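# Four arms lower a slung pipe into a trench

## Task

Using the pipe's slings, let the pipe down into the trench slowly until the entire pipe lies on the trench floor. It counts as failed the moment the pipe travels quickly while in contact with a bank or the trench, for example if it is let fall from above or rolled in.

## Robot and tools

Robots: four identical i2rt Big YAM arms named arm1, arm2, arm3 and arm4. Each has six revolute joints, a two-finger gripper and a wrist camera. Two fixed room cameras, cam_high and cam_low, belong to no arm. Reach is about 1.0 m from the joint-1 axis. Feet (base_link) in the scene frame: arm1 x=-1.010 y=-0.478 z=+0.809 quat_wxyz=(+0.767, -0.008, -0.002, +0.641); arm2 x=-0.307 y=+0.516 z=+0.819 quat_wxyz=(+0.685, -0.007, -0.006, -0.728); arm3 x=+0.612 y=-0.542 z=+0.812 quat_wxyz=(+0.646, +0.002, -0.005, +0.763); arm4 x=+1.210 y=+0.500 z=+0.782 quat_wxyz=(+0.730, +0.001, -0.002, -0.683). Each foot faces its own +x. So arm1 and arm3 sit on the -y side, arm2 and arm4 on the +y side.

Frame: one shared scene frame in metres, origin on the floor, +z up. The printed "hand" is the point between the finger pads, roughly 1 cm short of the tips. Fingers point along the hand's +z and open along its y. hand_target is where the hand would be at the joint targets currently held; under load the hand may sit short of it. Reported hand positions get less accurate at long reach.

move: one action for any subset of arms. Arguments are keyed by arm name (arm1..arm4) plus optional "cameras". Each arm's entry may hold:
- "joints": absolute joint targets by name, in radians (gripper in metres): joint1_rad -2.879 to 2.879 (rotation about the foot, positive counter-clockwise seen from above, 0 = along the foot's +x); joint2_rad 0 to 3.141 (shoulder, 0 = upper arm pointing back, positive raises it forward); joint3_rad 0 to 3.019 (elbow, 0 = folded); joint4_rad -1.692 to 1.57 (hand pitch, positive tips fingers up); joint5_rad -1.57 to 1.57 (sideways swing, positive to the arm's right); joint6_rad -2.094 to 2.094 (roll, positive clockwise viewed from behind); gripper_m 0 to 0.093 (fingertip gap). Done tolerances are ±0.045, ±0.14, ±0.09, ±0.055, ±0.03, ±0.035 and ±0.003 respectively.
- "target": an absolute hand pose, a single list of seven numbers [x, y, z, qw, qx, qy, qz] in scene-frame metres plus a unit quaternion, same form as the "hand" line. The hand travels in a straight line from its hand_target toward it. With target, "joints" may only contain gripper_m.
- "speed": top path speed in m/s, 0.002 to 0.5, default 0.25; only allowed with target. Rotation is capped at twice this value in rad/s.
All motions in one call start together; all hand paths in a call finish together, paced by the slowest. Paths last 0.5 to 10 s; a call never exceeds 15 s. Each control step clips the commanded pose to within 100 mm and 20 degrees of the measured hand, then solves damped inverse kinematics, favouring position. Expect errors of a centimetre or more, overshoot near full stretch, and no slowing for obstacles or other arms. An arm you omit keeps its previous command. Unknown keys make the call invalid; out-of-range values get it refused, and a refusal or a stop cancels the remaining move, wait and finished_scene calls in that reply.

Results: each arm's joint_positions, Joint velocities (rad/s, gripper m/s; "within noise" when still), joint torques (N m, same order, offsets and noise, joints 3 and 4 wrap at ±28), hand, hand_target, joint_status and hand_status. A "move" line gives per arm "done" or the worst status. Status words: "off_target" (stopped short, may still push); "time_out" (joint held a target near where it stood and keeps pushing; on_its_own lists these; send the reported position to relieve it); "not_followed" with "joint command not followed" or "pose unreachable" (a safety check withheld the targets; the gripper part still runs). "as last shown" lists arms not in the action, with status "not commanded". "pictures" gives image order; images may lag the state slightly. MOTOR HOT appears at 85 °C; at 100 °C an OVER-TEMPERATURE FAULT drops that arm for 30 to 60 s or more, keys read "limit_stop_at_motor_heat", then resend targets.

wait: {"seconds": 0 to 10, "cameras": optional}; commands nothing, returns state and images.
zoom_image: {"camera": name, "region": [x0, y0, x1, y1]} in pixels of that camera's latest image (672x504, origin top-left), at most 504 by 504.
read_manual: {"section": "licences"}; only licence text, no motion.
finished_scene: {"scene": 1 to 3}; irreversible, the pipe must stay resting on the bed without help.

Gripper: gripping a hard part, gripper_m reads up to about 0.005 m under its width (some read up to 0.002 m wider); closed on nothing 0.000 to 0.003. Force grows sharply as the target goes below the touch reading; about 0.005 m below gives full force (50 to 64 N per pad). To release, command well above the reading.

Suggested order: look with cam_high and cam_low, locate the sling loops, open grippers, approach each sling from above at low speed, close, lift together only slightly, carry level over the trench, then descend in small, slow, synchronized steps (e.g. speed around 0.02 to 0.05) so both ends land together with no swing; release only once the pipe is fully down and still.

Avoid: dropping or rolling the pipe, fast contact with banks, knocking anything out of the work area or to the floor, arms pressing on each other (including closing a gripper on another arm's fingers; the clearance check can be late and ignores fingers, gripper housings and cameras), long pushing against obstacles, and long outstretched holds that heat motors. Time passes while you think, and the arms hold their last command meanwhile. Loose objects may occasionally get a brief push.

Each tool is called by a JSON object that holds its "method" and its "body".

## Session

{"method": "move", "body": {}}

Scene clock: 0.00 s.
Joint torques (N m): no reading
Heat: arm1: hottest joint2_rad 29 °C; arm2: hottest gripper 29 °C; arm3: hottest joint2_rad 29 °C; arm4: hottest joint5_rad 29 °C.
Joint velocities: within noise
arm1.joint_positions: joint1_rad=+0.463 joint2_rad=+0.644 joint3_rad=+1.433 joint4_rad=-1.528 joint5_rad=-0.151 joint6_rad=+0.131 gripper_m=+0.09396
arm1.joint_status: not commanded
arm1.hand: x=-1.1007 y=-0.2799 z=+1.3245 quat_wxyz=(-0.162, +0.716, -0.571, -0.367) (m; scene frame)
arm1.hand_target: x=-1.1003 y=-0.2818 z=+1.3343 quat_wxyz=(-0.169, +0.713, -0.567, -0.376) (m; scene frame)
arm1.hand_status: not commanded
arm2.joint_positions: joint1_rad=+0.344 joint2_rad=+0.519 joint3_rad=+1.379 joint4_rad=-1.320 joint5_rad=+0.063 joint6_rad=+0.187 gripper_m=+0.09396
arm2.joint_status: not commanded
arm2.hand: x=-0.2620 y=+0.3341 z=+1.3801 quat_wxyz=(-0.439, -0.579, -0.615, +0.304) (m; scene frame)
arm2.hand_target: x=-0.2629 y=+0.3373 z=+1.3911 quat_wxyz=(-0.449, -0.575, -0.610, +0.310) (m; scene frame)
arm2.hand_status: not commanded
arm3.joint_positions: joint1_rad=-0.192 joint2_rad=+0.525 joint3_rad=+1.406 joint4_rad=-1.298 joint5_rad=-0.073 joint6_rad=+0.119 gripper_m=+0.09396
arm3.joint_status: not commanded
arm3.hand: x=+0.6033 y=-0.3522 z=+1.3879 quat_wxyz=(-0.348, +0.562, -0.618, -0.425) (m; scene frame)
arm3.hand_target: x=+0.6032 y=-0.3558 z=+1.3978 quat_wxyz=(-0.355, +0.558, -0.613, -0.433) (m; scene frame)
arm3.hand_status: not commanded
arm4.joint_positions: joint1_rad=-0.380 joint2_rad=+0.466 joint3_rad=+1.426 joint4_rad=-1.395 joint5_rad=+0.164 joint6_rad=+0.191 gripper_m=+0.09396
arm4.joint_status: not commanded
arm4.hand: x=+1.1323 y=+0.3633 z=+1.3533 quat_wxyz=(-0.305, -0.747, -0.388, +0.446) (m; scene frame)
arm4.hand_target: x=+1.1330 y=+0.3657 z=+1.3639 quat_wxyz=(-0.312, -0.741, -0.383, +0.454) (m; scene frame)
arm4.hand_status: not commanded
pictures: arm1_cam_wrist, arm2_cam_wrist, arm3_cam_wrist, arm4_cam_wrist, cam_high, cam_low

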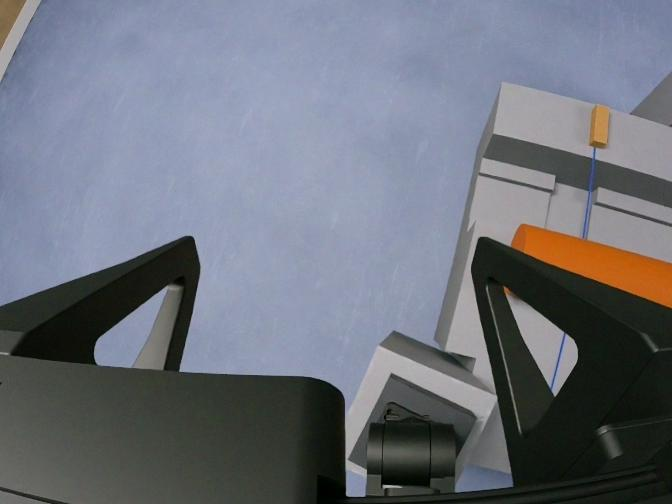

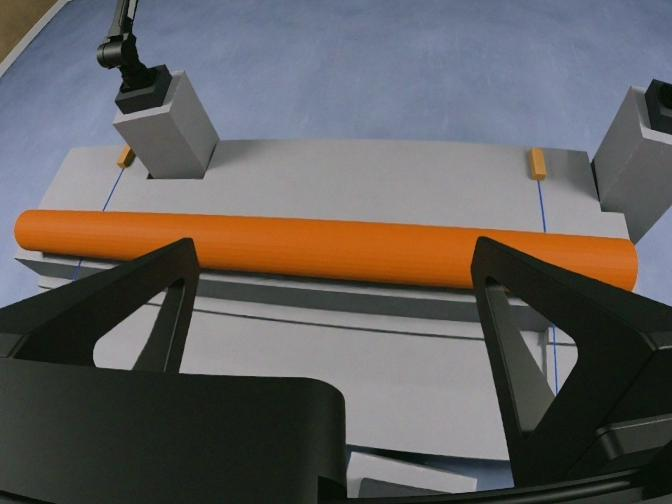

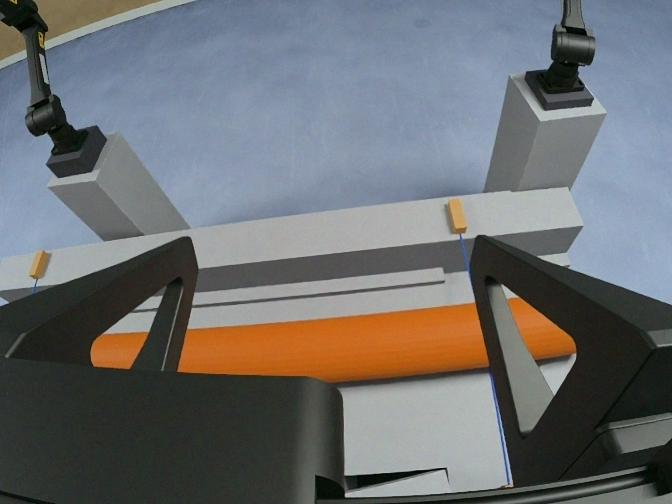

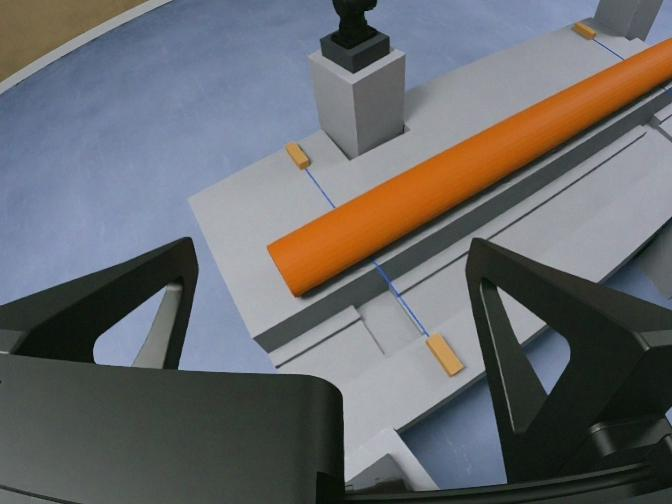

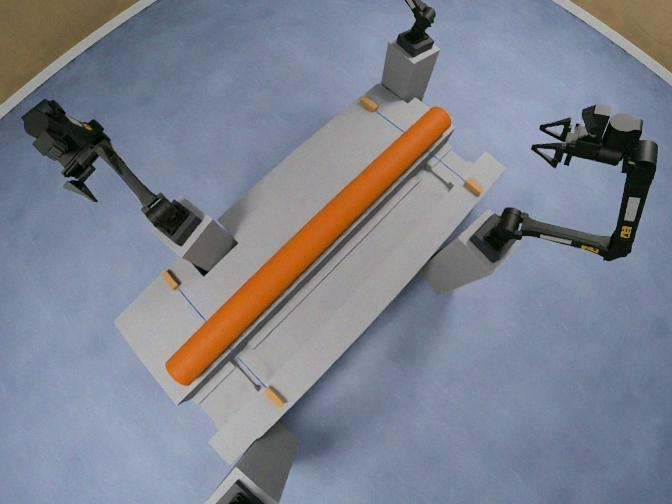

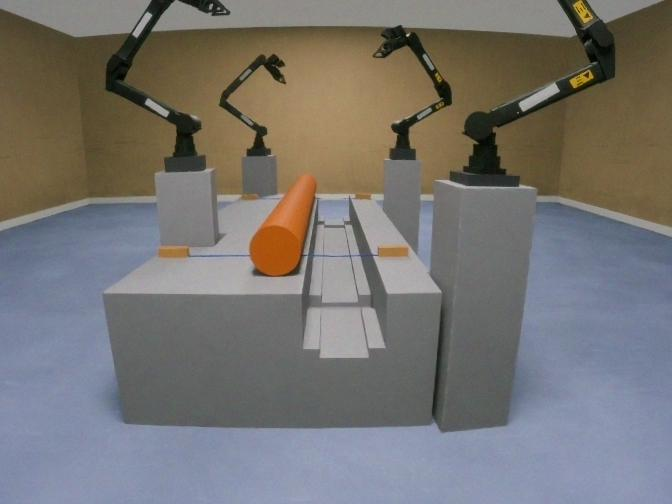

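{"method": "zoom_image", "body": {"camera": "cam_low", "region": [90, 160, 450, 430]}}

{"method": "zoom_image", "body": {"camera": "cam_high", "region": [100, 200, 350, 480]}}

{"method": "zoom_image", "body": {"camera": "cam_high", "region": [330, 30, 560, 260]}}

{"method": "zoom_image", "body": {"camera": "cam_low", "region": [220, 140, 420, 260]}}

Scaled by 1.400.

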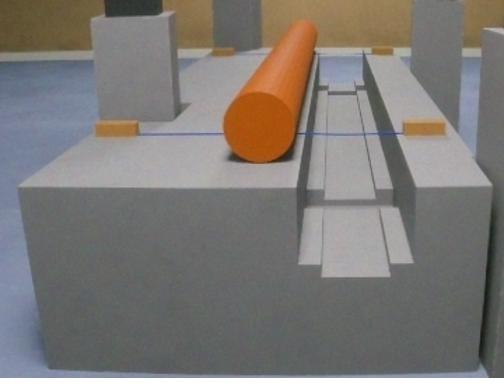

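Scaled by 1.800.

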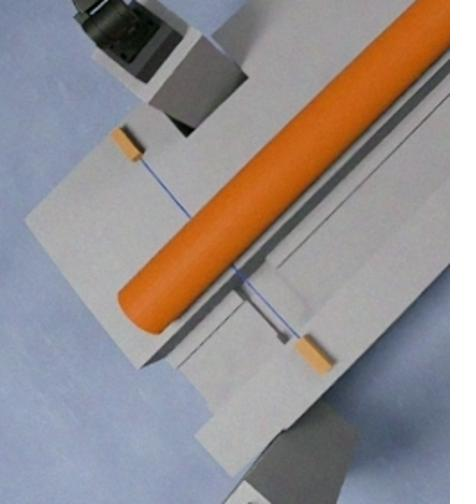

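Scaled by 2.191.

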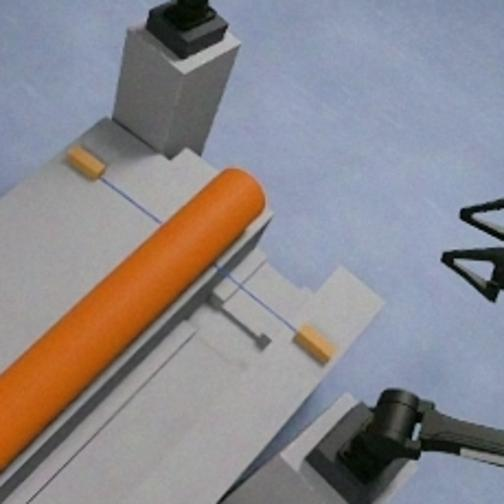

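Scaled by 2.520.

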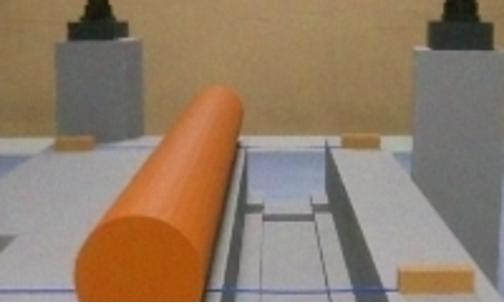

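{"method": "zoom_image", "body": {"camera": "arm3_cam_wrist", "region": [150, 180, 530, 504]}}

{"method": "zoom_image", "body": {"camera": "arm4_cam_wrist", "region": [200, 100, 500, 400]}}

{"method": "zoom_image", "body": {"camera": "arm2_cam_wrist", "region": [0, 80, 660, 490]}}

Scaled by 1.326 from the camera's 672x504 image, which has a finer 960x720 frame.

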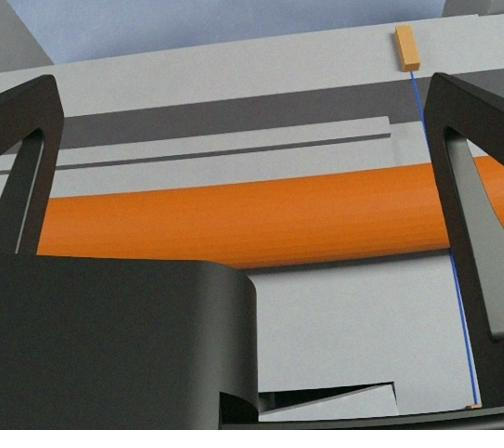

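Scaled by 1.680 from the camera's 672x504 image, which has a finer 960x720 frame.

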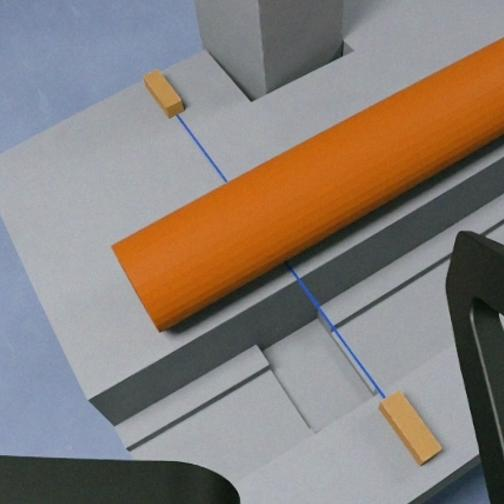

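Region (0, 80, 660, 490) is 660x410 pixels. A region can be at most 504 by 504 pixels.

{"method": "zoom_image", "body": {"camera": "arm3_cam_wrist", "region": [472, 0, 672, 150]}}

{"method": "zoom_image", "body": {"camera": "arm3_cam_wrist", "region": [0, 60, 200, 210]}}

{"method": "zoom_image", "body": {"camera": "arm4_cam_wrist", "region": [270, 0, 470, 150]}}

{"method": "zoom_image", "body": {"camera": "arm2_cam_wrist", "region": [60, 20, 260, 200]}}

{"method": "zoom_image", "body": {"camera": "cam_high", "region": [380, 20, 580, 300]}}

{"method": "zoom_image", "body": {"camera": "cam_high", "region": [130, 170, 330, 504]}}

{"method": "zoom_image", "body": {"camera": "cam_low", "region": [140, 120, 300, 260]}}

{"method": "zoom_image", "body": {"camera": "cam_low", "region": [360, 100, 560, 300]}}

Scaled by 2.520 from the camera's 672x504 image, which has a finer 960x720 frame.

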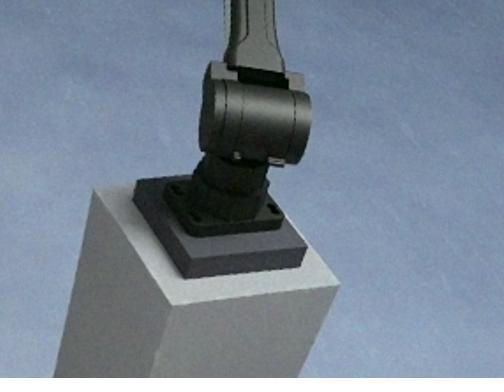

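Scaled by 2.520 from the camera's 672x504 image, which has a finer 960x720 frame.

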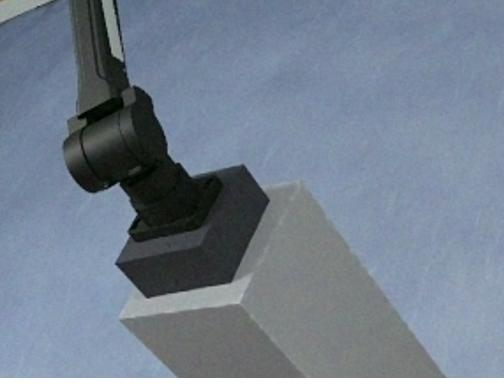

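Scaled by 2.520 from the camera's 672x504 image, which has a finer 960x720 frame.

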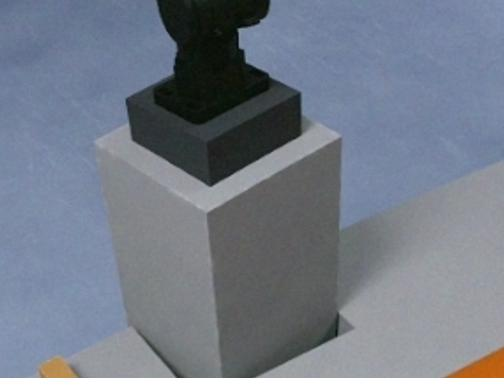

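Scaled by 2.520 from the camera's 672x504 image, which has a finer 960x720 frame.

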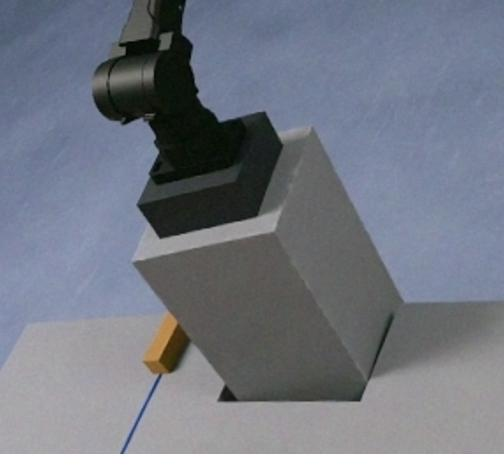

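Scaled by 1.800.

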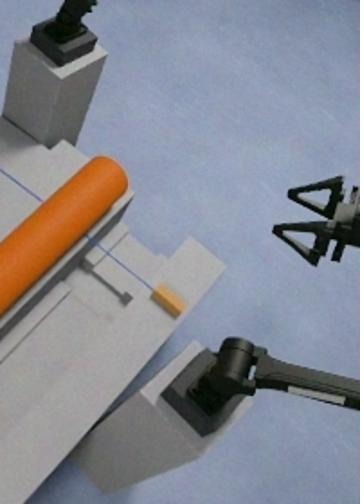

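Scaled by 1.509.

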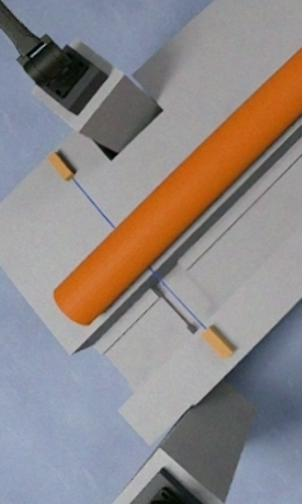

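Scaled by 3.150.

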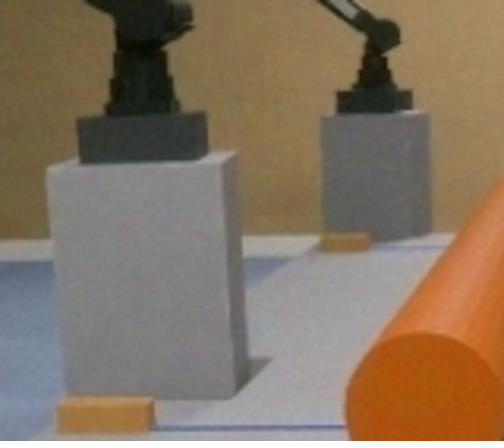

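Scaled by 2.520.

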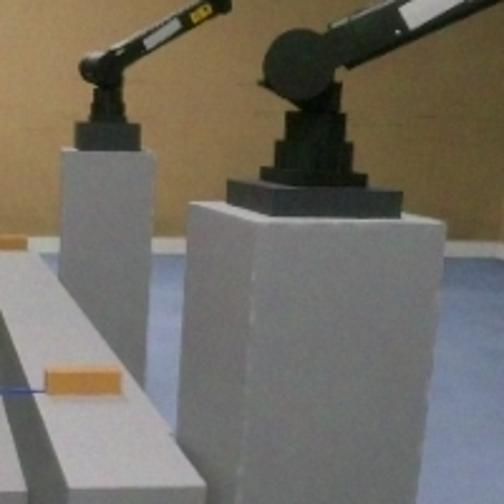

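{"method": "move", "body": {"arm1": {"joints": {"joint1_rad": -1.44, "joint2_rad": 1.564, "joint3_rad": 0.947, "joint4_rad": -0.955, "joint5_rad": 0, "joint6_rad": -1.618, "gripper_m": 0.08}}, "arm2": {"joints": {"joint1_rad": -0.897, "joint2_rad": 1.511, "joint3_rad": 0.853, "joint4_rad": -0.913, "joint5_rad": 0, "joint6_rad": -0.958, "gripper_m": 0.08}}, "arm3": {"joints": {"joint1_rad": -1.643, "joint2_rad": 1.342, "joint3_rad": 0.700, "joint4_rad": -0.929, "joint5_rad": 0, "joint6_rad": -1.477, "gripper_m": 0.08}}, "arm4": {"joints": {"joint1_rad": -1.011, "joint2_rad": 1.416, "joint3_rad": 0.868, "joint4_rad": -1.022, "joint5_rad": 0, "joint6_rad": -0.944, "gripper_m": 0.08}}}}

Scene clock: 138.67 s.
Joint torques (N m): arm1=[-0.44 -11.28 7.65 0.85 -0.13 -0.1] | arm2=[-0.97 -10.7 9.35 -0.13 -0.23 0.07] | arm3=[1.26 -9.64 6.9 0.01 -0.29 -0.08] | arm4=[0.5 -8.94 8.17 0.39 -0.01 -0.01]
Heat: arm1: hottest joint3_rad 36 °C; arm2: hottest joint3_rad 38 °C; arm3: hottest joint3_rad 31 °C; arm4: hottest joint3_rad 33 °C.
move: arm1 done; arm2 done; arm3 done; arm4 done
Joint velocities: within noise
arm1.joint_positions: joint1_rad=-1.444 joint2_rad=+1.548 joint3_rad=+0.940 joint4_rad=-0.958 joint5_rad=+0.001 joint6_rad=-1.609 gripper_m=+0.08010
arm1.joint_status: all done
arm1.hand: x=-0.6156 y=-0.4988 z=+0.8611 quat_wxyz=(-0.003, +0.702, -0.712, +0.010) (m; scene frame)
arm1.hand_target: x=-0.6130 y=-0.4971 z=+0.8572 quat_wxyz=(-0.001, +0.707, -0.707, +0.008) (m; scene frame)
arm1.hand_status: not commanded
arm2.joint_positions: joint1_rad=-0.893 joint2_rad=+1.509 joint3_rad=+0.841 joint4_rad=-0.921 joint5_rad=+0.002 joint6_rad=-0.951 gripper_m=+0.08007
arm2.joint_status: all done
arm2.hand: x=-0.6023 y=+0.3080 z=+0.8539 quat_wxyz=(-0.006, -0.708, -0.706, -0.002) (m; scene frame)
arm2.hand_target: x=-0.6092 y=+0.3048 z=+0.8567 quat_wxyz=(-0.005, -0.707, -0.707, +0.007) (m; scene frame)
arm2.hand_status: not commanded
arm3.joint_positions: joint1_rad=-1.643 joint2_rad=+1.338 joint3_rad=+0.692 joint4_rad=-0.929 joint5_rad=+0.001 joint6_rad=-1.469 gripper_m=+0.08009
arm3.joint_status: all done
arm3.hand: x=+0.9153 y=-0.5153 z=+0.8520 quat_wxyz=(-0.002, +0.704, -0.710, -0.003) (m; scene frame)
arm3.hand_target: x=+0.9186 y=-0.5146 z=+0.8534 quat_wxyz=(-0.005, +0.707, -0.707, -0.002) (m; scene frame)
arm3.hand_status: not commanded
arm4.joint_positions: joint1_rad=-1.013 joint2_rad=+1.414 joint3_rad=+0.849 joint4_rad=-1.028 joint5_rad=+0.001 joint6_rad=-0.931 gripper_m=+0.08011
arm4.joint_status: all done
arm4.hand: x=+0.9272 y=+0.2978 z=+0.8463 quat_wxyz=(-0.004, -0.713, -0.701, -0.012) (m; scene frame)
arm4.hand_target: x=+0.9199 y=+0.2914 z=+0.8516 quat_wxyz=(-0.002, -0.708, -0.707, +0.000) (m; scene frame)
arm4.hand_status: not commanded
pictures: arm1_cam_wrist, arm2_cam_wrist, arm3_cam_wrist, arm4_cam_wrist, cam_high, cam_low

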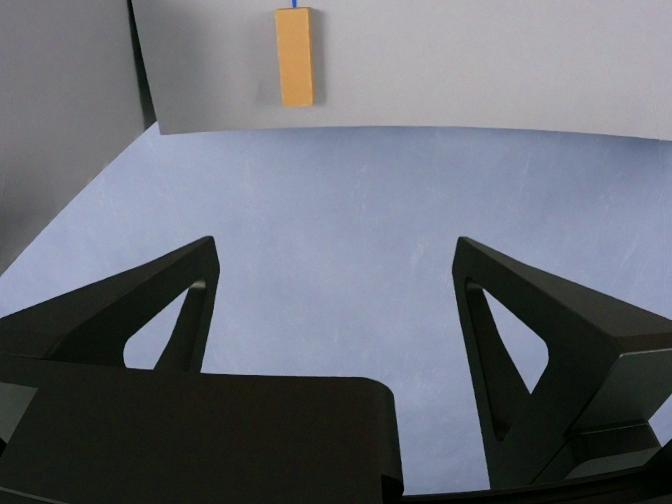

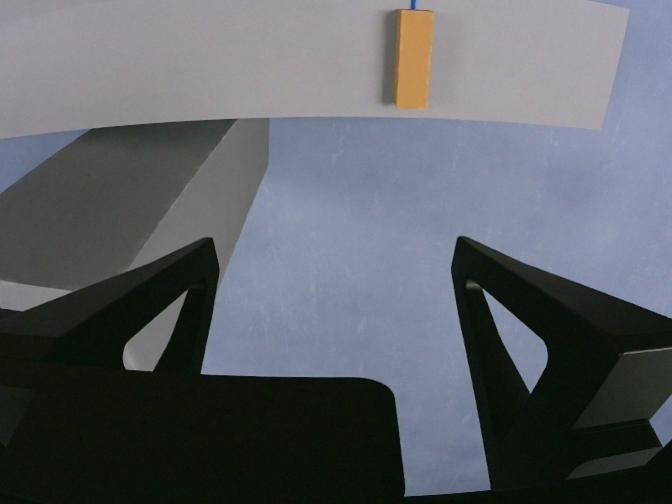

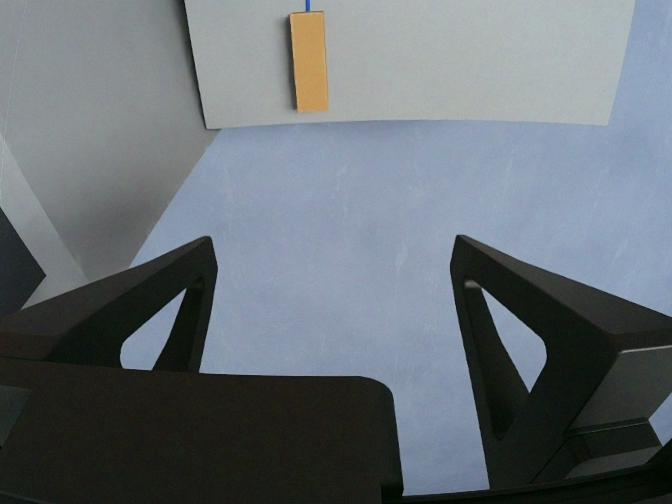

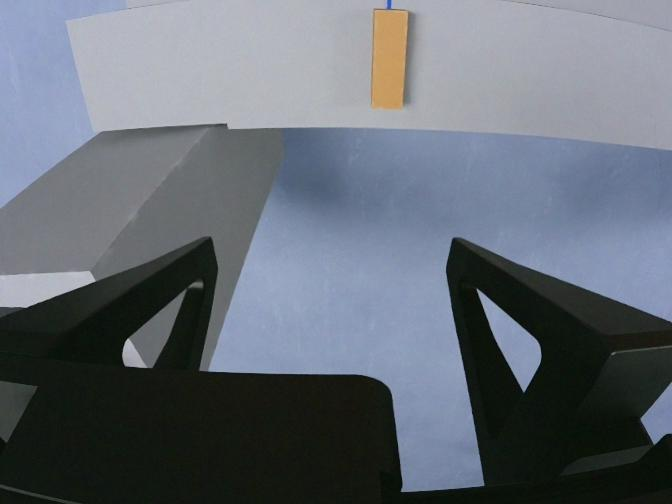

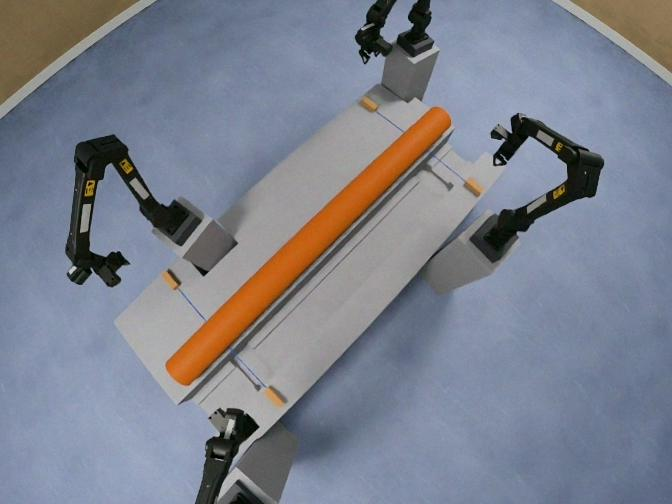

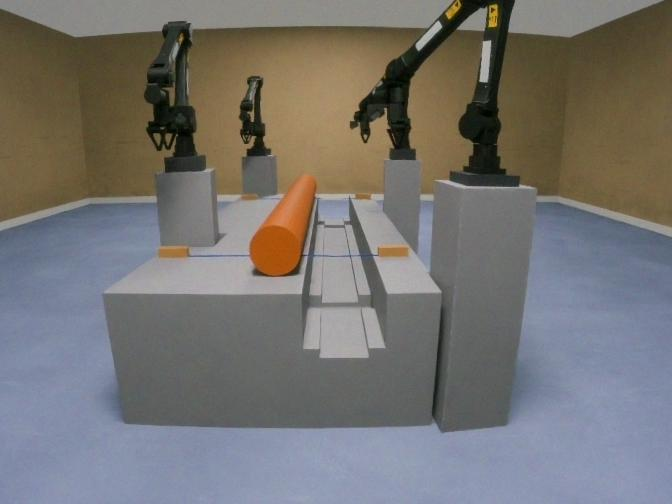

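{"method": "move", "body": {"arm1": {"target": [-0.66, -0.51, 0.66, 0, 0.7071, -0.7071, 0]}, "arm2": {"target": [-0.69, 0.31, 0.66, 0, 0.7071, 0.7071, 0]}, "arm3": {"target": [0.887, -0.53, 0.66, 0, 0.7071, -0.7071, 0]}, "arm4": {"target": [0.866, 0.30, 0.66, 0, 0.7071, 0.7071, 0]}}}

Scene clock: 152.30 s.
Joint torques (N m): arm1=[-0.91 -12.81 3.17 0.83 -0.19 -0.08] | arm2=[-1.44 -16.85 6.64 -0.06 -0.12 0.02] | arm3=[0.5 -12.98 1.57 0.35 -0.11 -0.07] | arm4=[-0.21 -14.68 5.5 0.53 0.06 -0.01]
Heat: arm1: hottest joint3_rad 35 °C; arm2: hottest joint3_rad 37 °C; arm3: hottest joint3_rad 31 °C; arm4: hottest joint3_rad 34 °C.
move: arm1 done; arm2 off_target; arm3 done; arm4 off_target
Joint velocities: within noise
arm1.joint_positions: joint1_rad=-1.474 joint2_rad=+1.958 joint3_rad=+0.721 joint4_rad=-0.354 joint5_rad=-0.005 joint6_rad=-1.651 gripper_m=+0.08010
arm1.joint_status: not commanded
arm1.hand: x=-0.6613 y=-0.5074 z=+0.6626 quat_wxyz=(+0.003, +0.707, -0.707, -0.001) (m; scene frame)
arm1.hand_target: x=-0.6601 y=-0.5101 z=+0.6601 quat_wxyz=(+0.000, +0.707, -0.707, +0.000) (m; scene frame)
arm1.hand_status: done (0.004 m and 0.4 deg from the pose sent, 0.206 m and 1.5 deg at the start)
arm2.joint_positions: joint1_rad=-1.003 joint2_rad=+2.094 joint3_rad=+0.947 joint4_rad=-0.476 joint5_rad=+0.014 joint6_rad=-1.068 gripper_m=+0.08007
arm2.joint_status: not commanded
arm2.hand: x=-0.6710 y=+0.3148 z=+0.6544 quat_wxyz=(-0.006, -0.705, -0.709, -0.020) (m; scene frame)
arm2.hand_target: x=-0.6897 y=+0.3102 z=+0.6604 quat_wxyz=(+0.000, -0.707, -0.707, +0.000) (m; scene frame)
arm2.hand_status: off_target (0.020 m and 2.4 deg from the pose sent, 0.213 m and 0.8 deg at the start)
arm3.joint_positions: joint1_rad=-1.680 joint2_rad=+1.897 joint3_rad=+0.504 joint4_rad=-0.198 joint5_rad=+0.007 joint6_rad=-1.516 gripper_m=+0.08009
arm3.joint_status: not commanded
arm3.hand: x=+0.8823 y=-0.5274 z=+0.6586 quat_wxyz=(+0.005, +0.708, -0.707, -0.006) (m; scene frame)
arm3.hand_target: x=+0.8870 y=-0.5300 z=+0.6600 quat_wxyz=(+0.000, +0.707, -0.707, +0.000) (m; scene frame)
arm3.hand_status: done (0.006 m and 0.9 deg from the pose sent, 0.195 m and 0.7 deg at the start)
arm4.joint_positions: joint1_rad=-1.102 joint2_rad=+1.940 joint3_rad=+0.817 joint4_rad=-0.501 joint5_rad=+0.004 joint6_rad=-1.029 gripper_m=+0.08011
arm4.joint_status: not commanded
arm4.hand: x=+0.8878 y=+0.3096 z=+0.6503 quat_wxyz=(-0.007, -0.709, -0.704, -0.027) (m; scene frame)
arm4.hand_target: x=+0.8665 y=+0.3004 z=+0.6605 quat_wxyz=(+0.000, -0.707, -0.707, +0.000) (m; scene frame)
arm4.hand_status: off_target (0.026 m and 3.2 deg from the pose sent, 0.196 m and 1.7 deg at the start)
pictures: arm1_cam_wrist, arm2_cam_wrist, arm3_cam_wrist, arm4_cam_wrist, cam_high, cam_low

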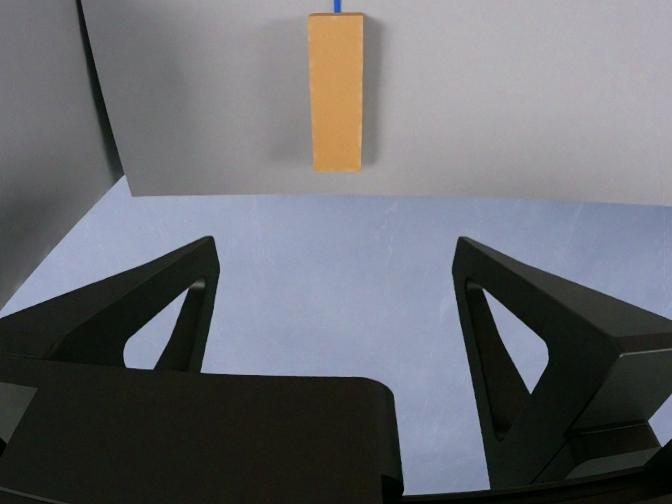

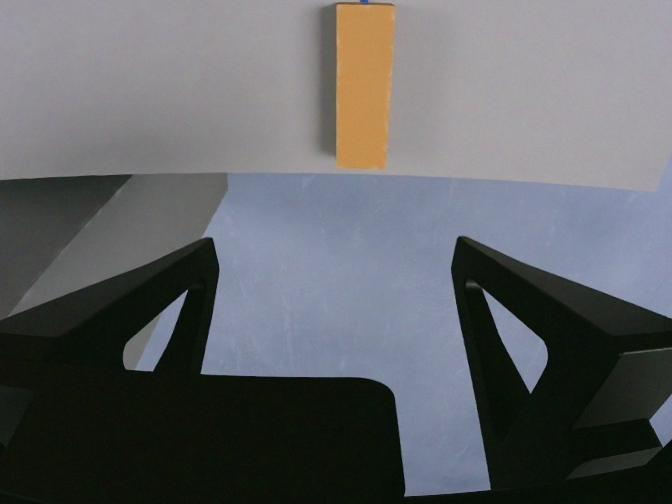

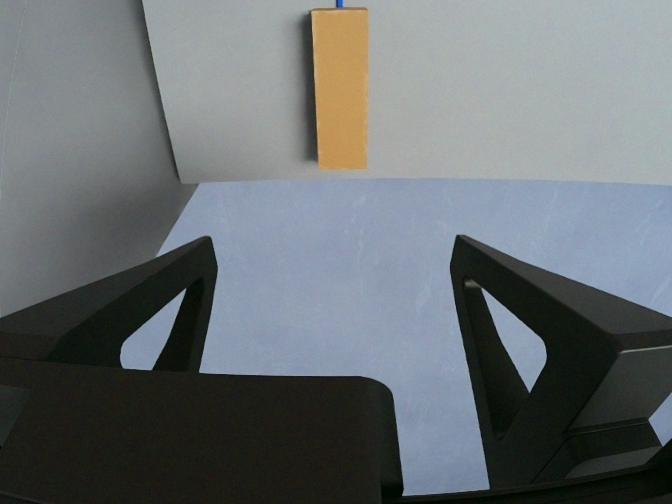

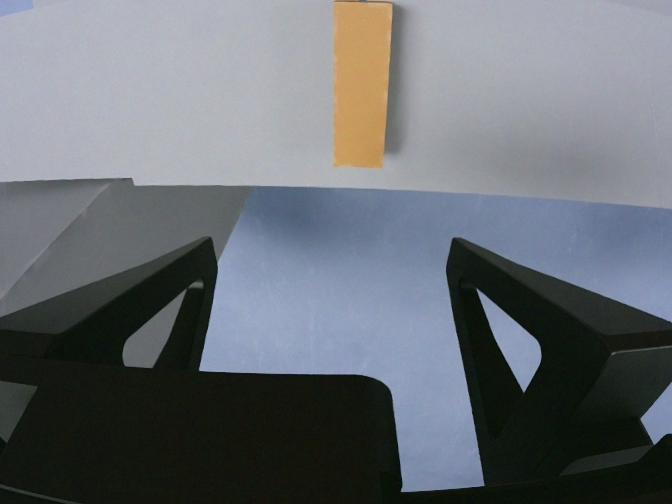

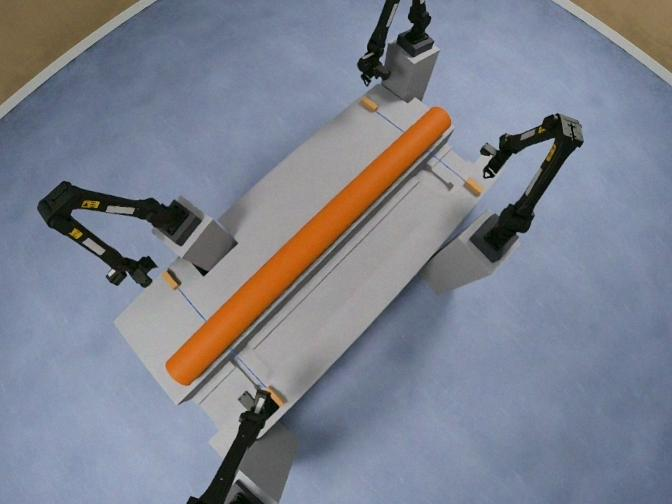

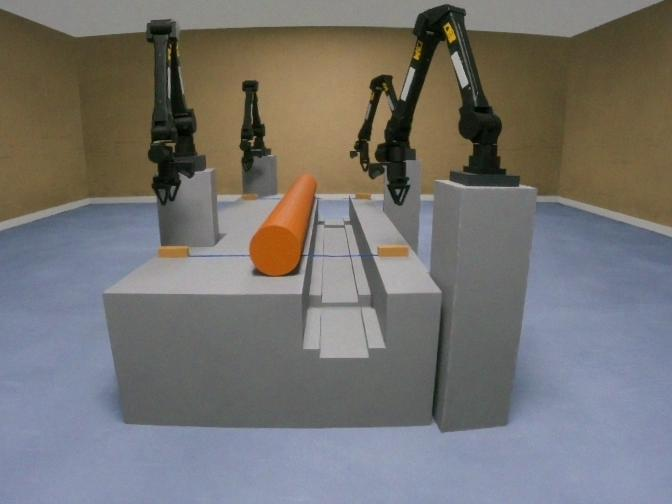

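{"method": "move", "body": {"arm1": {"target": [-0.659, -0.51, 0.555, 0, 0.7071, -0.7071, 0]}, "arm2": {"target": [-0.705, 0.31, 0.56, -0.0131, 0.7071, 0.7071, -0.0131]}, "arm3": {"target": [0.89, -0.53, 0.555, 0, 0.7071, -0.7071, 0]}, "arm4": {"target": [0.855, 0.30, 0.565, -0.017, 0.7071, 0.7071, -0.017]}}}

Scene clock: 166.20 s.
Joint torques (N m): arm1=[-0.79 -14.97 1.28 0.96 -0.17 -0.06] | arm2=[-1.67 -18.84 4.45 0.02 -0.09 0.06] | arm3=[0.5 -16.03 -0.72 0.4 -0.11 -0.06] | arm4=[-0.32 -16.38 3.17 0.57 0.1 0]
Heat: arm1: hottest joint3_rad 34 °C; arm2: hottest joint3_rad 36 °C; arm3: hottest joint2_rad 30 °C; arm4: hottest joint3_rad 33 °C.
move: arm1 done; arm2 off_target; arm3 done; arm4 off_target
Joint velocities: within noise
arm1.joint_positions: joint1_rad=-1.474 joint2_rad=+2.297 joint3_rad=+0.794 joint4_rad=-0.100 joint5_rad=-0.006 joint6_rad=-1.651 gripper_m=+0.08010
arm1.joint_status: not commanded
arm1.hand: x=-0.6659 y=-0.5078 z=+0.5555 quat_wxyz=(+0.007, +0.707, -0.707, -0.006) (m; scene frame)
arm1.hand_target: x=-0.6589 y=-0.5101 z=+0.5551 quat_wxyz=(+0.000, +0.707, -0.707, +0.000) (m; scene frame)
arm1.hand_status: done (0.007 m and 1.0 deg from the pose sent, 0.108 m and 0.4 deg at the start)
arm2.joint_positions: joint1_rad=-1.013 joint2_rad=+2.367 joint3_rad=+1.039 joint4_rad=-0.260 joint5_rad=+0.031 joint6_rad=-1.082 gripper_m=+0.08007
arm2.joint_status: not commanded
arm2.hand: x=-0.6858 y=+0.3130 z=+0.5537 quat_wxyz=(+0.007, -0.704, -0.710, -0.006) (m; scene frame)
arm2.hand_target: x=-0.7047 y=+0.3102 z=+0.5603 quat_wxyz=(+0.013, -0.707, -0.707, +0.013) (m; scene frame)
arm2.hand_status: off_target (0.020 m and 2.4 deg from the pose sent, 0.100 m and 4.4 deg at the start)
arm3.joint_positions: joint1_rad=-1.683 joint2_rad=+2.312 joint3_rad=+0.606 joint4_rad=+0.110 joint5_rad=+0.007 joint6_rad=-1.520 gripper_m=+0.08009
arm3.joint_status: not commanded
arm3.hand: x=+0.8825 y=-0.5274 z=+0.5527 quat_wxyz=(+0.007, +0.708, -0.706, -0.008) (m; scene frame)
arm3.hand_target: x=+0.8899 y=-0.5300 z=+0.5550 quat_wxyz=(+0.000, +0.707, -0.707, +0.000) (m; scene frame)
arm3.hand_status: done (0.008 m and 1.2 deg from the pose sent, 0.104 m and 1.0 deg at the start)
arm4.joint_positions: joint1_rad=-1.103 joint2_rad=+2.211 joint3_rad=+0.866 joint4_rad=-0.230 joint5_rad=+0.027 joint6_rad=-1.034 gripper_m=+0.08011
arm4.joint_status: not commanded
arm4.hand: x=+0.8748 y=+0.3065 z=+0.5567 quat_wxyz=(+0.010, -0.708, -0.706, -0.006) (m; scene frame)
arm4.hand_target: x=+0.8551 y=+0.3001 z=+0.5654 quat_wxyz=(+0.017, -0.707, -0.707, +0.017) (m; scene frame)
arm4.hand_status: off_target (0.022 m and 2.7 deg from the pose sent, 0.092 m and 5.8 deg at the start)
pictures: arm1_cam_wrist, arm2_cam_wrist, arm3_cam_wrist, arm4_cam_wrist, cam_high, cam_low

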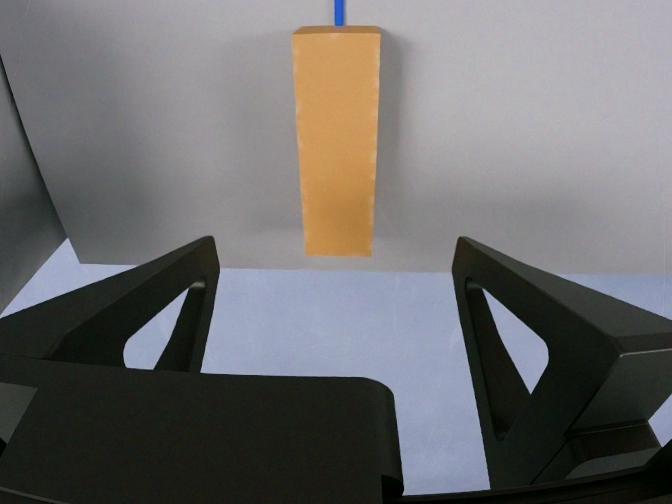

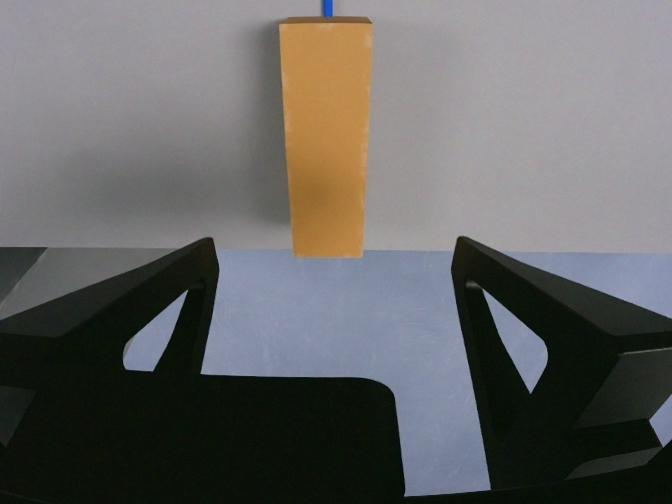

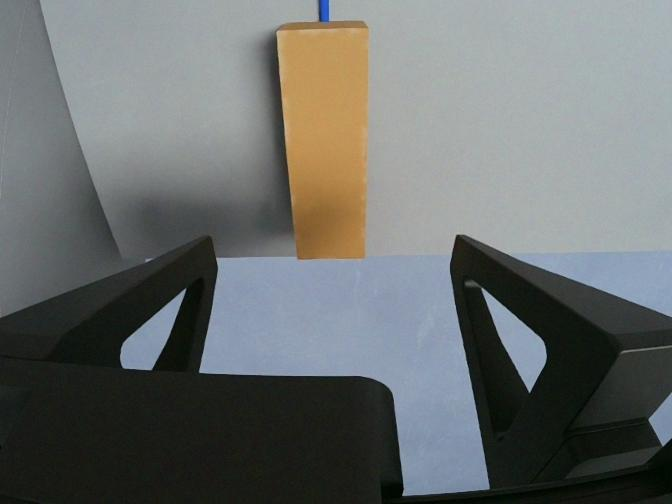

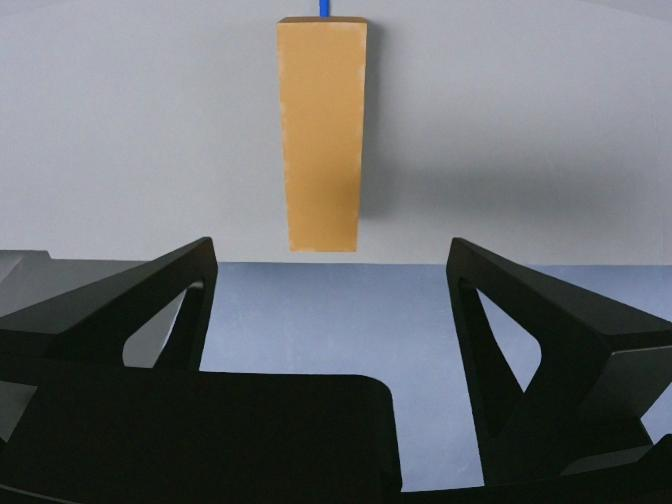

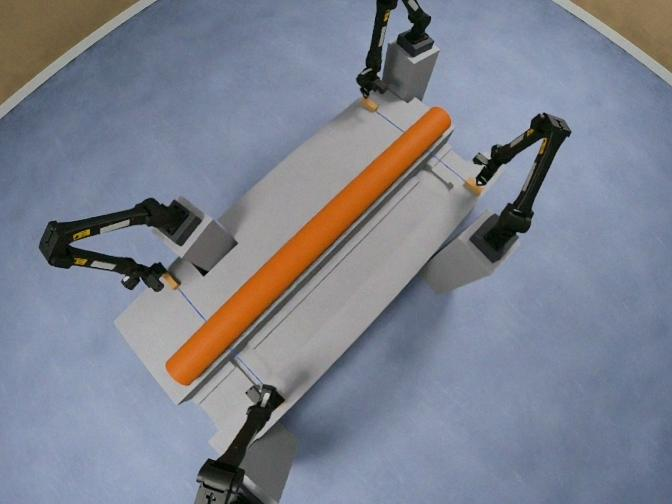

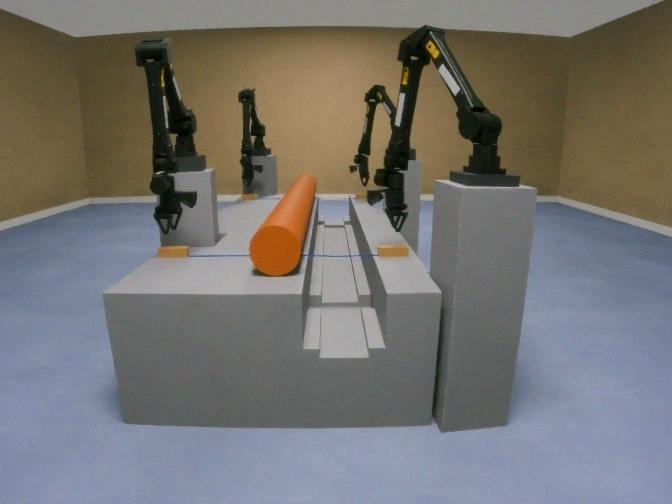

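{"method": "move", "body": {"arm1": {"target": [-0.657, -0.508, 0.484, 0, 0.7071, -0.7071, 0], "speed": 0.15}, "arm2": {"target": [-0.704, 0.307, 0.490, -0.0131, 0.7071, 0.7071, -0.0131], "speed": 0.15}, "arm3": {"target": [0.89, -0.527, 0.487, 0, 0.7071, -0.7071, 0], "speed": 0.15}, "arm4": {"target": [0.860, 0.295, 0.493, -0.017, 0.7071, 0.7071, -0.017], "speed": 0.15}}}

Scene clock: 188.30 s.
Joint torques (N m): arm1=[-0.15 -15.15 0.39 0.87 -0.2 0] | arm2=[-1.32 -18.78 3.4 0.05 -0.11 0.11] | arm3=[1.14 -15.97 -1.52 0.39 -0.12 0.04] | arm4=[0.79 -16.56 1.91 0.66 0.1 0.19]
Heat: arm1: hottest joint3_rad 32 °C; arm2: hottest joint3_rad 34 °C; arm3: hottest joint2_rad 31 °C; arm4: hottest joint3_rad 32 °C.
move: arm1 done; arm2 off_target; arm3 done; arm4 off_target
Joint velocities: within noise
arm1.joint_positions: joint1_rad=-1.474 joint2_rad=+2.500 joint3_rad=+0.900 joint4_rad=+0.013 joint5_rad=-0.006 joint6_rad=-1.651 gripper_m=+0.08010
arm1.joint_status: not commanded
arm1.hand: x=-0.6564 y=-0.5091 z=+0.4890 quat_wxyz=(+0.002, +0.707, -0.707, +0.000) (m; scene frame)
arm1.hand_target: x=-0.6570 y=-0.5081 z=+0.4841 quat_wxyz=(+0.000, +0.707, -0.707, +0.000) (m; scene frame)
arm1.hand_status: done (0.005 m and 0.2 deg from the pose sent, 0.072 m and 1.0 deg at the start)
arm2.joint_positions: joint1_rad=-1.013 joint2_rad=+2.546 joint3_rad=+1.132 joint4_rad=-0.167 joint5_rad=+0.031 joint6_rad=-1.083 gripper_m=+0.08007
arm2.joint_status: not commanded
arm2.hand: x=-0.6890 y=+0.3103 z=+0.4872 quat_wxyz=(+0.008, -0.704, -0.710, -0.002) (m; scene frame)
arm2.hand_target: x=-0.7040 y=+0.3070 z=+0.4904 quat_wxyz=(+0.013, -0.707, -0.707, +0.013) (m; scene frame)
arm2.hand_status: off_target (0.016 m and 1.9 deg from the pose sent, 0.067 m and 2.4 deg at the start)
arm3.joint_positions: joint1_rad=-1.683 joint2_rad=+2.534 joint3_rad=+0.715 joint4_rad=+0.234 joint5_rad=+0.007 joint6_rad=-1.521 gripper_m=+0.08009
arm3.joint_status: not commanded
arm3.hand: x=+0.8870 y=-0.5266 z=+0.4878 quat_wxyz=(+0.003, +0.708, -0.706, -0.004) (m; scene frame)
arm3.hand_target: x=+0.8900 y=-0.5270 z=+0.4870 quat_wxyz=(+0.000, +0.707, -0.707, +0.000) (m; scene frame)
arm3.hand_status: done (0.003 m and 0.6 deg from the pose sent, 0.066 m and 1.2 deg at the start)
arm4.joint_positions: joint1_rad=-1.103 joint2_rad=+2.409 joint3_rad=+0.943 joint4_rad=-0.097 joint5_rad=+0.027 joint6_rad=-1.035 gripper_m=+0.08011
arm4.joint_status: not commanded
arm4.hand: x=+0.8724 y=+0.3047 z=+0.4884 quat_wxyz=(+0.012, -0.708, -0.706, +0.000) (m; scene frame)
arm4.hand_target: x=+0.8603 y=+0.2951 z=+0.4932 quat_wxyz=(+0.017, -0.707, -0.707, +0.017) (m; scene frame)
arm4.hand_status: off_target (0.016 m and 2.1 deg from the pose sent, 0.066 m and 2.8 deg at the start)
pictures: arm1_cam_wrist, arm2_cam_wrist, arm3_cam_wrist, arm4_cam_wrist, cam_high, cam_low

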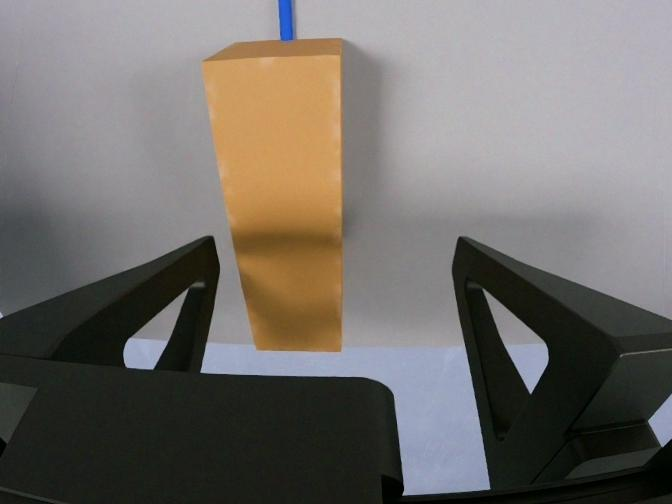

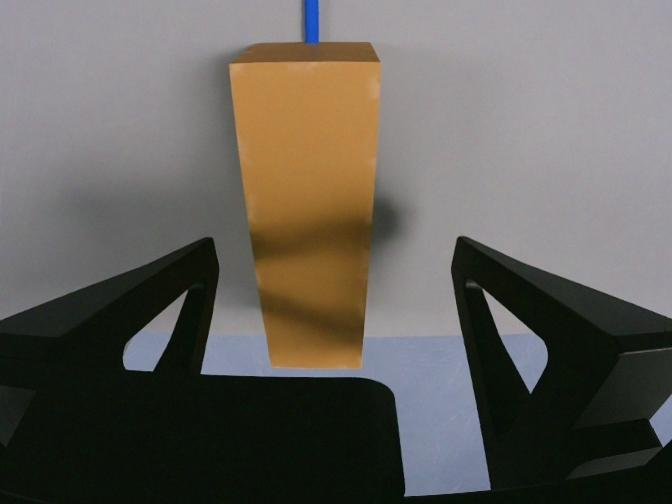

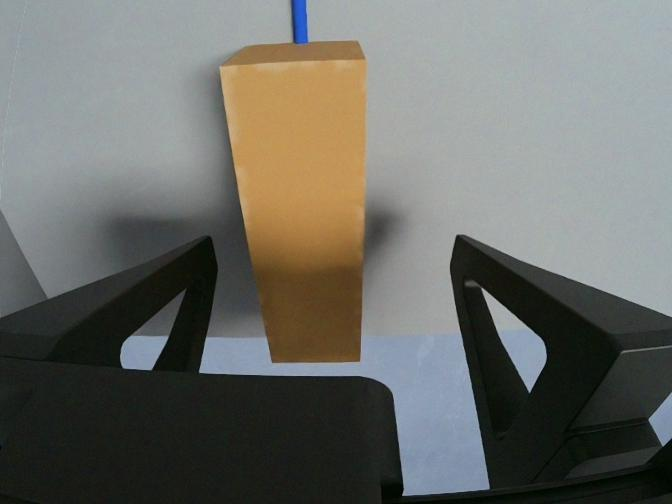

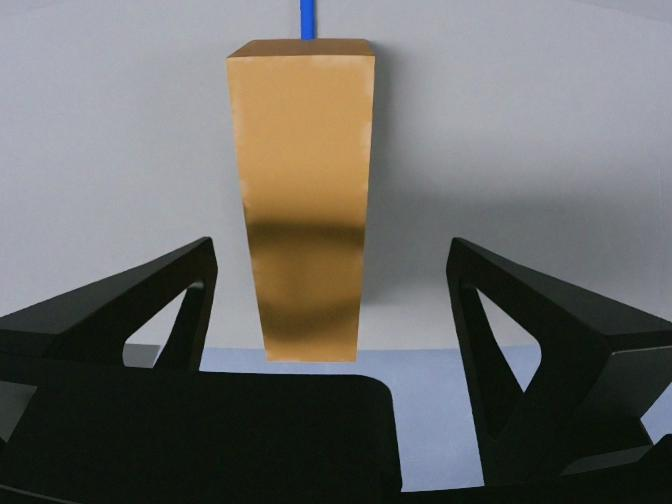

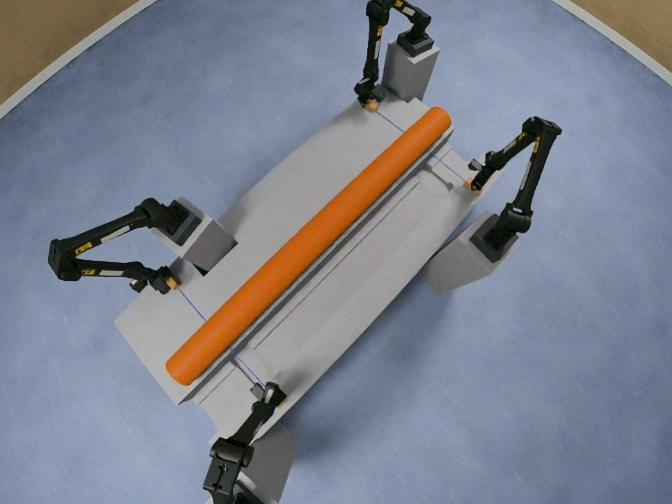

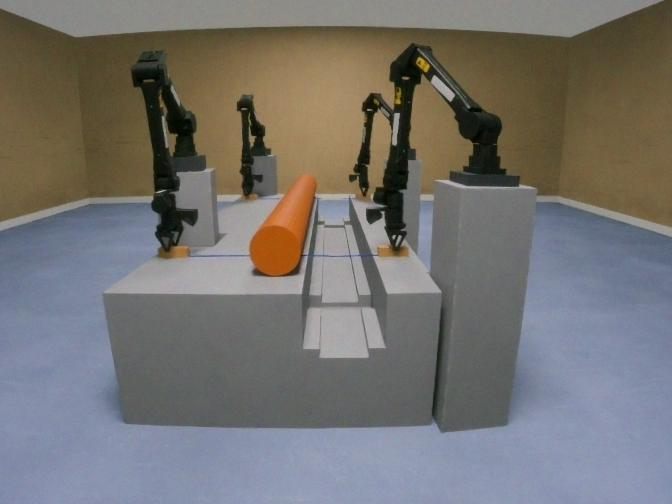

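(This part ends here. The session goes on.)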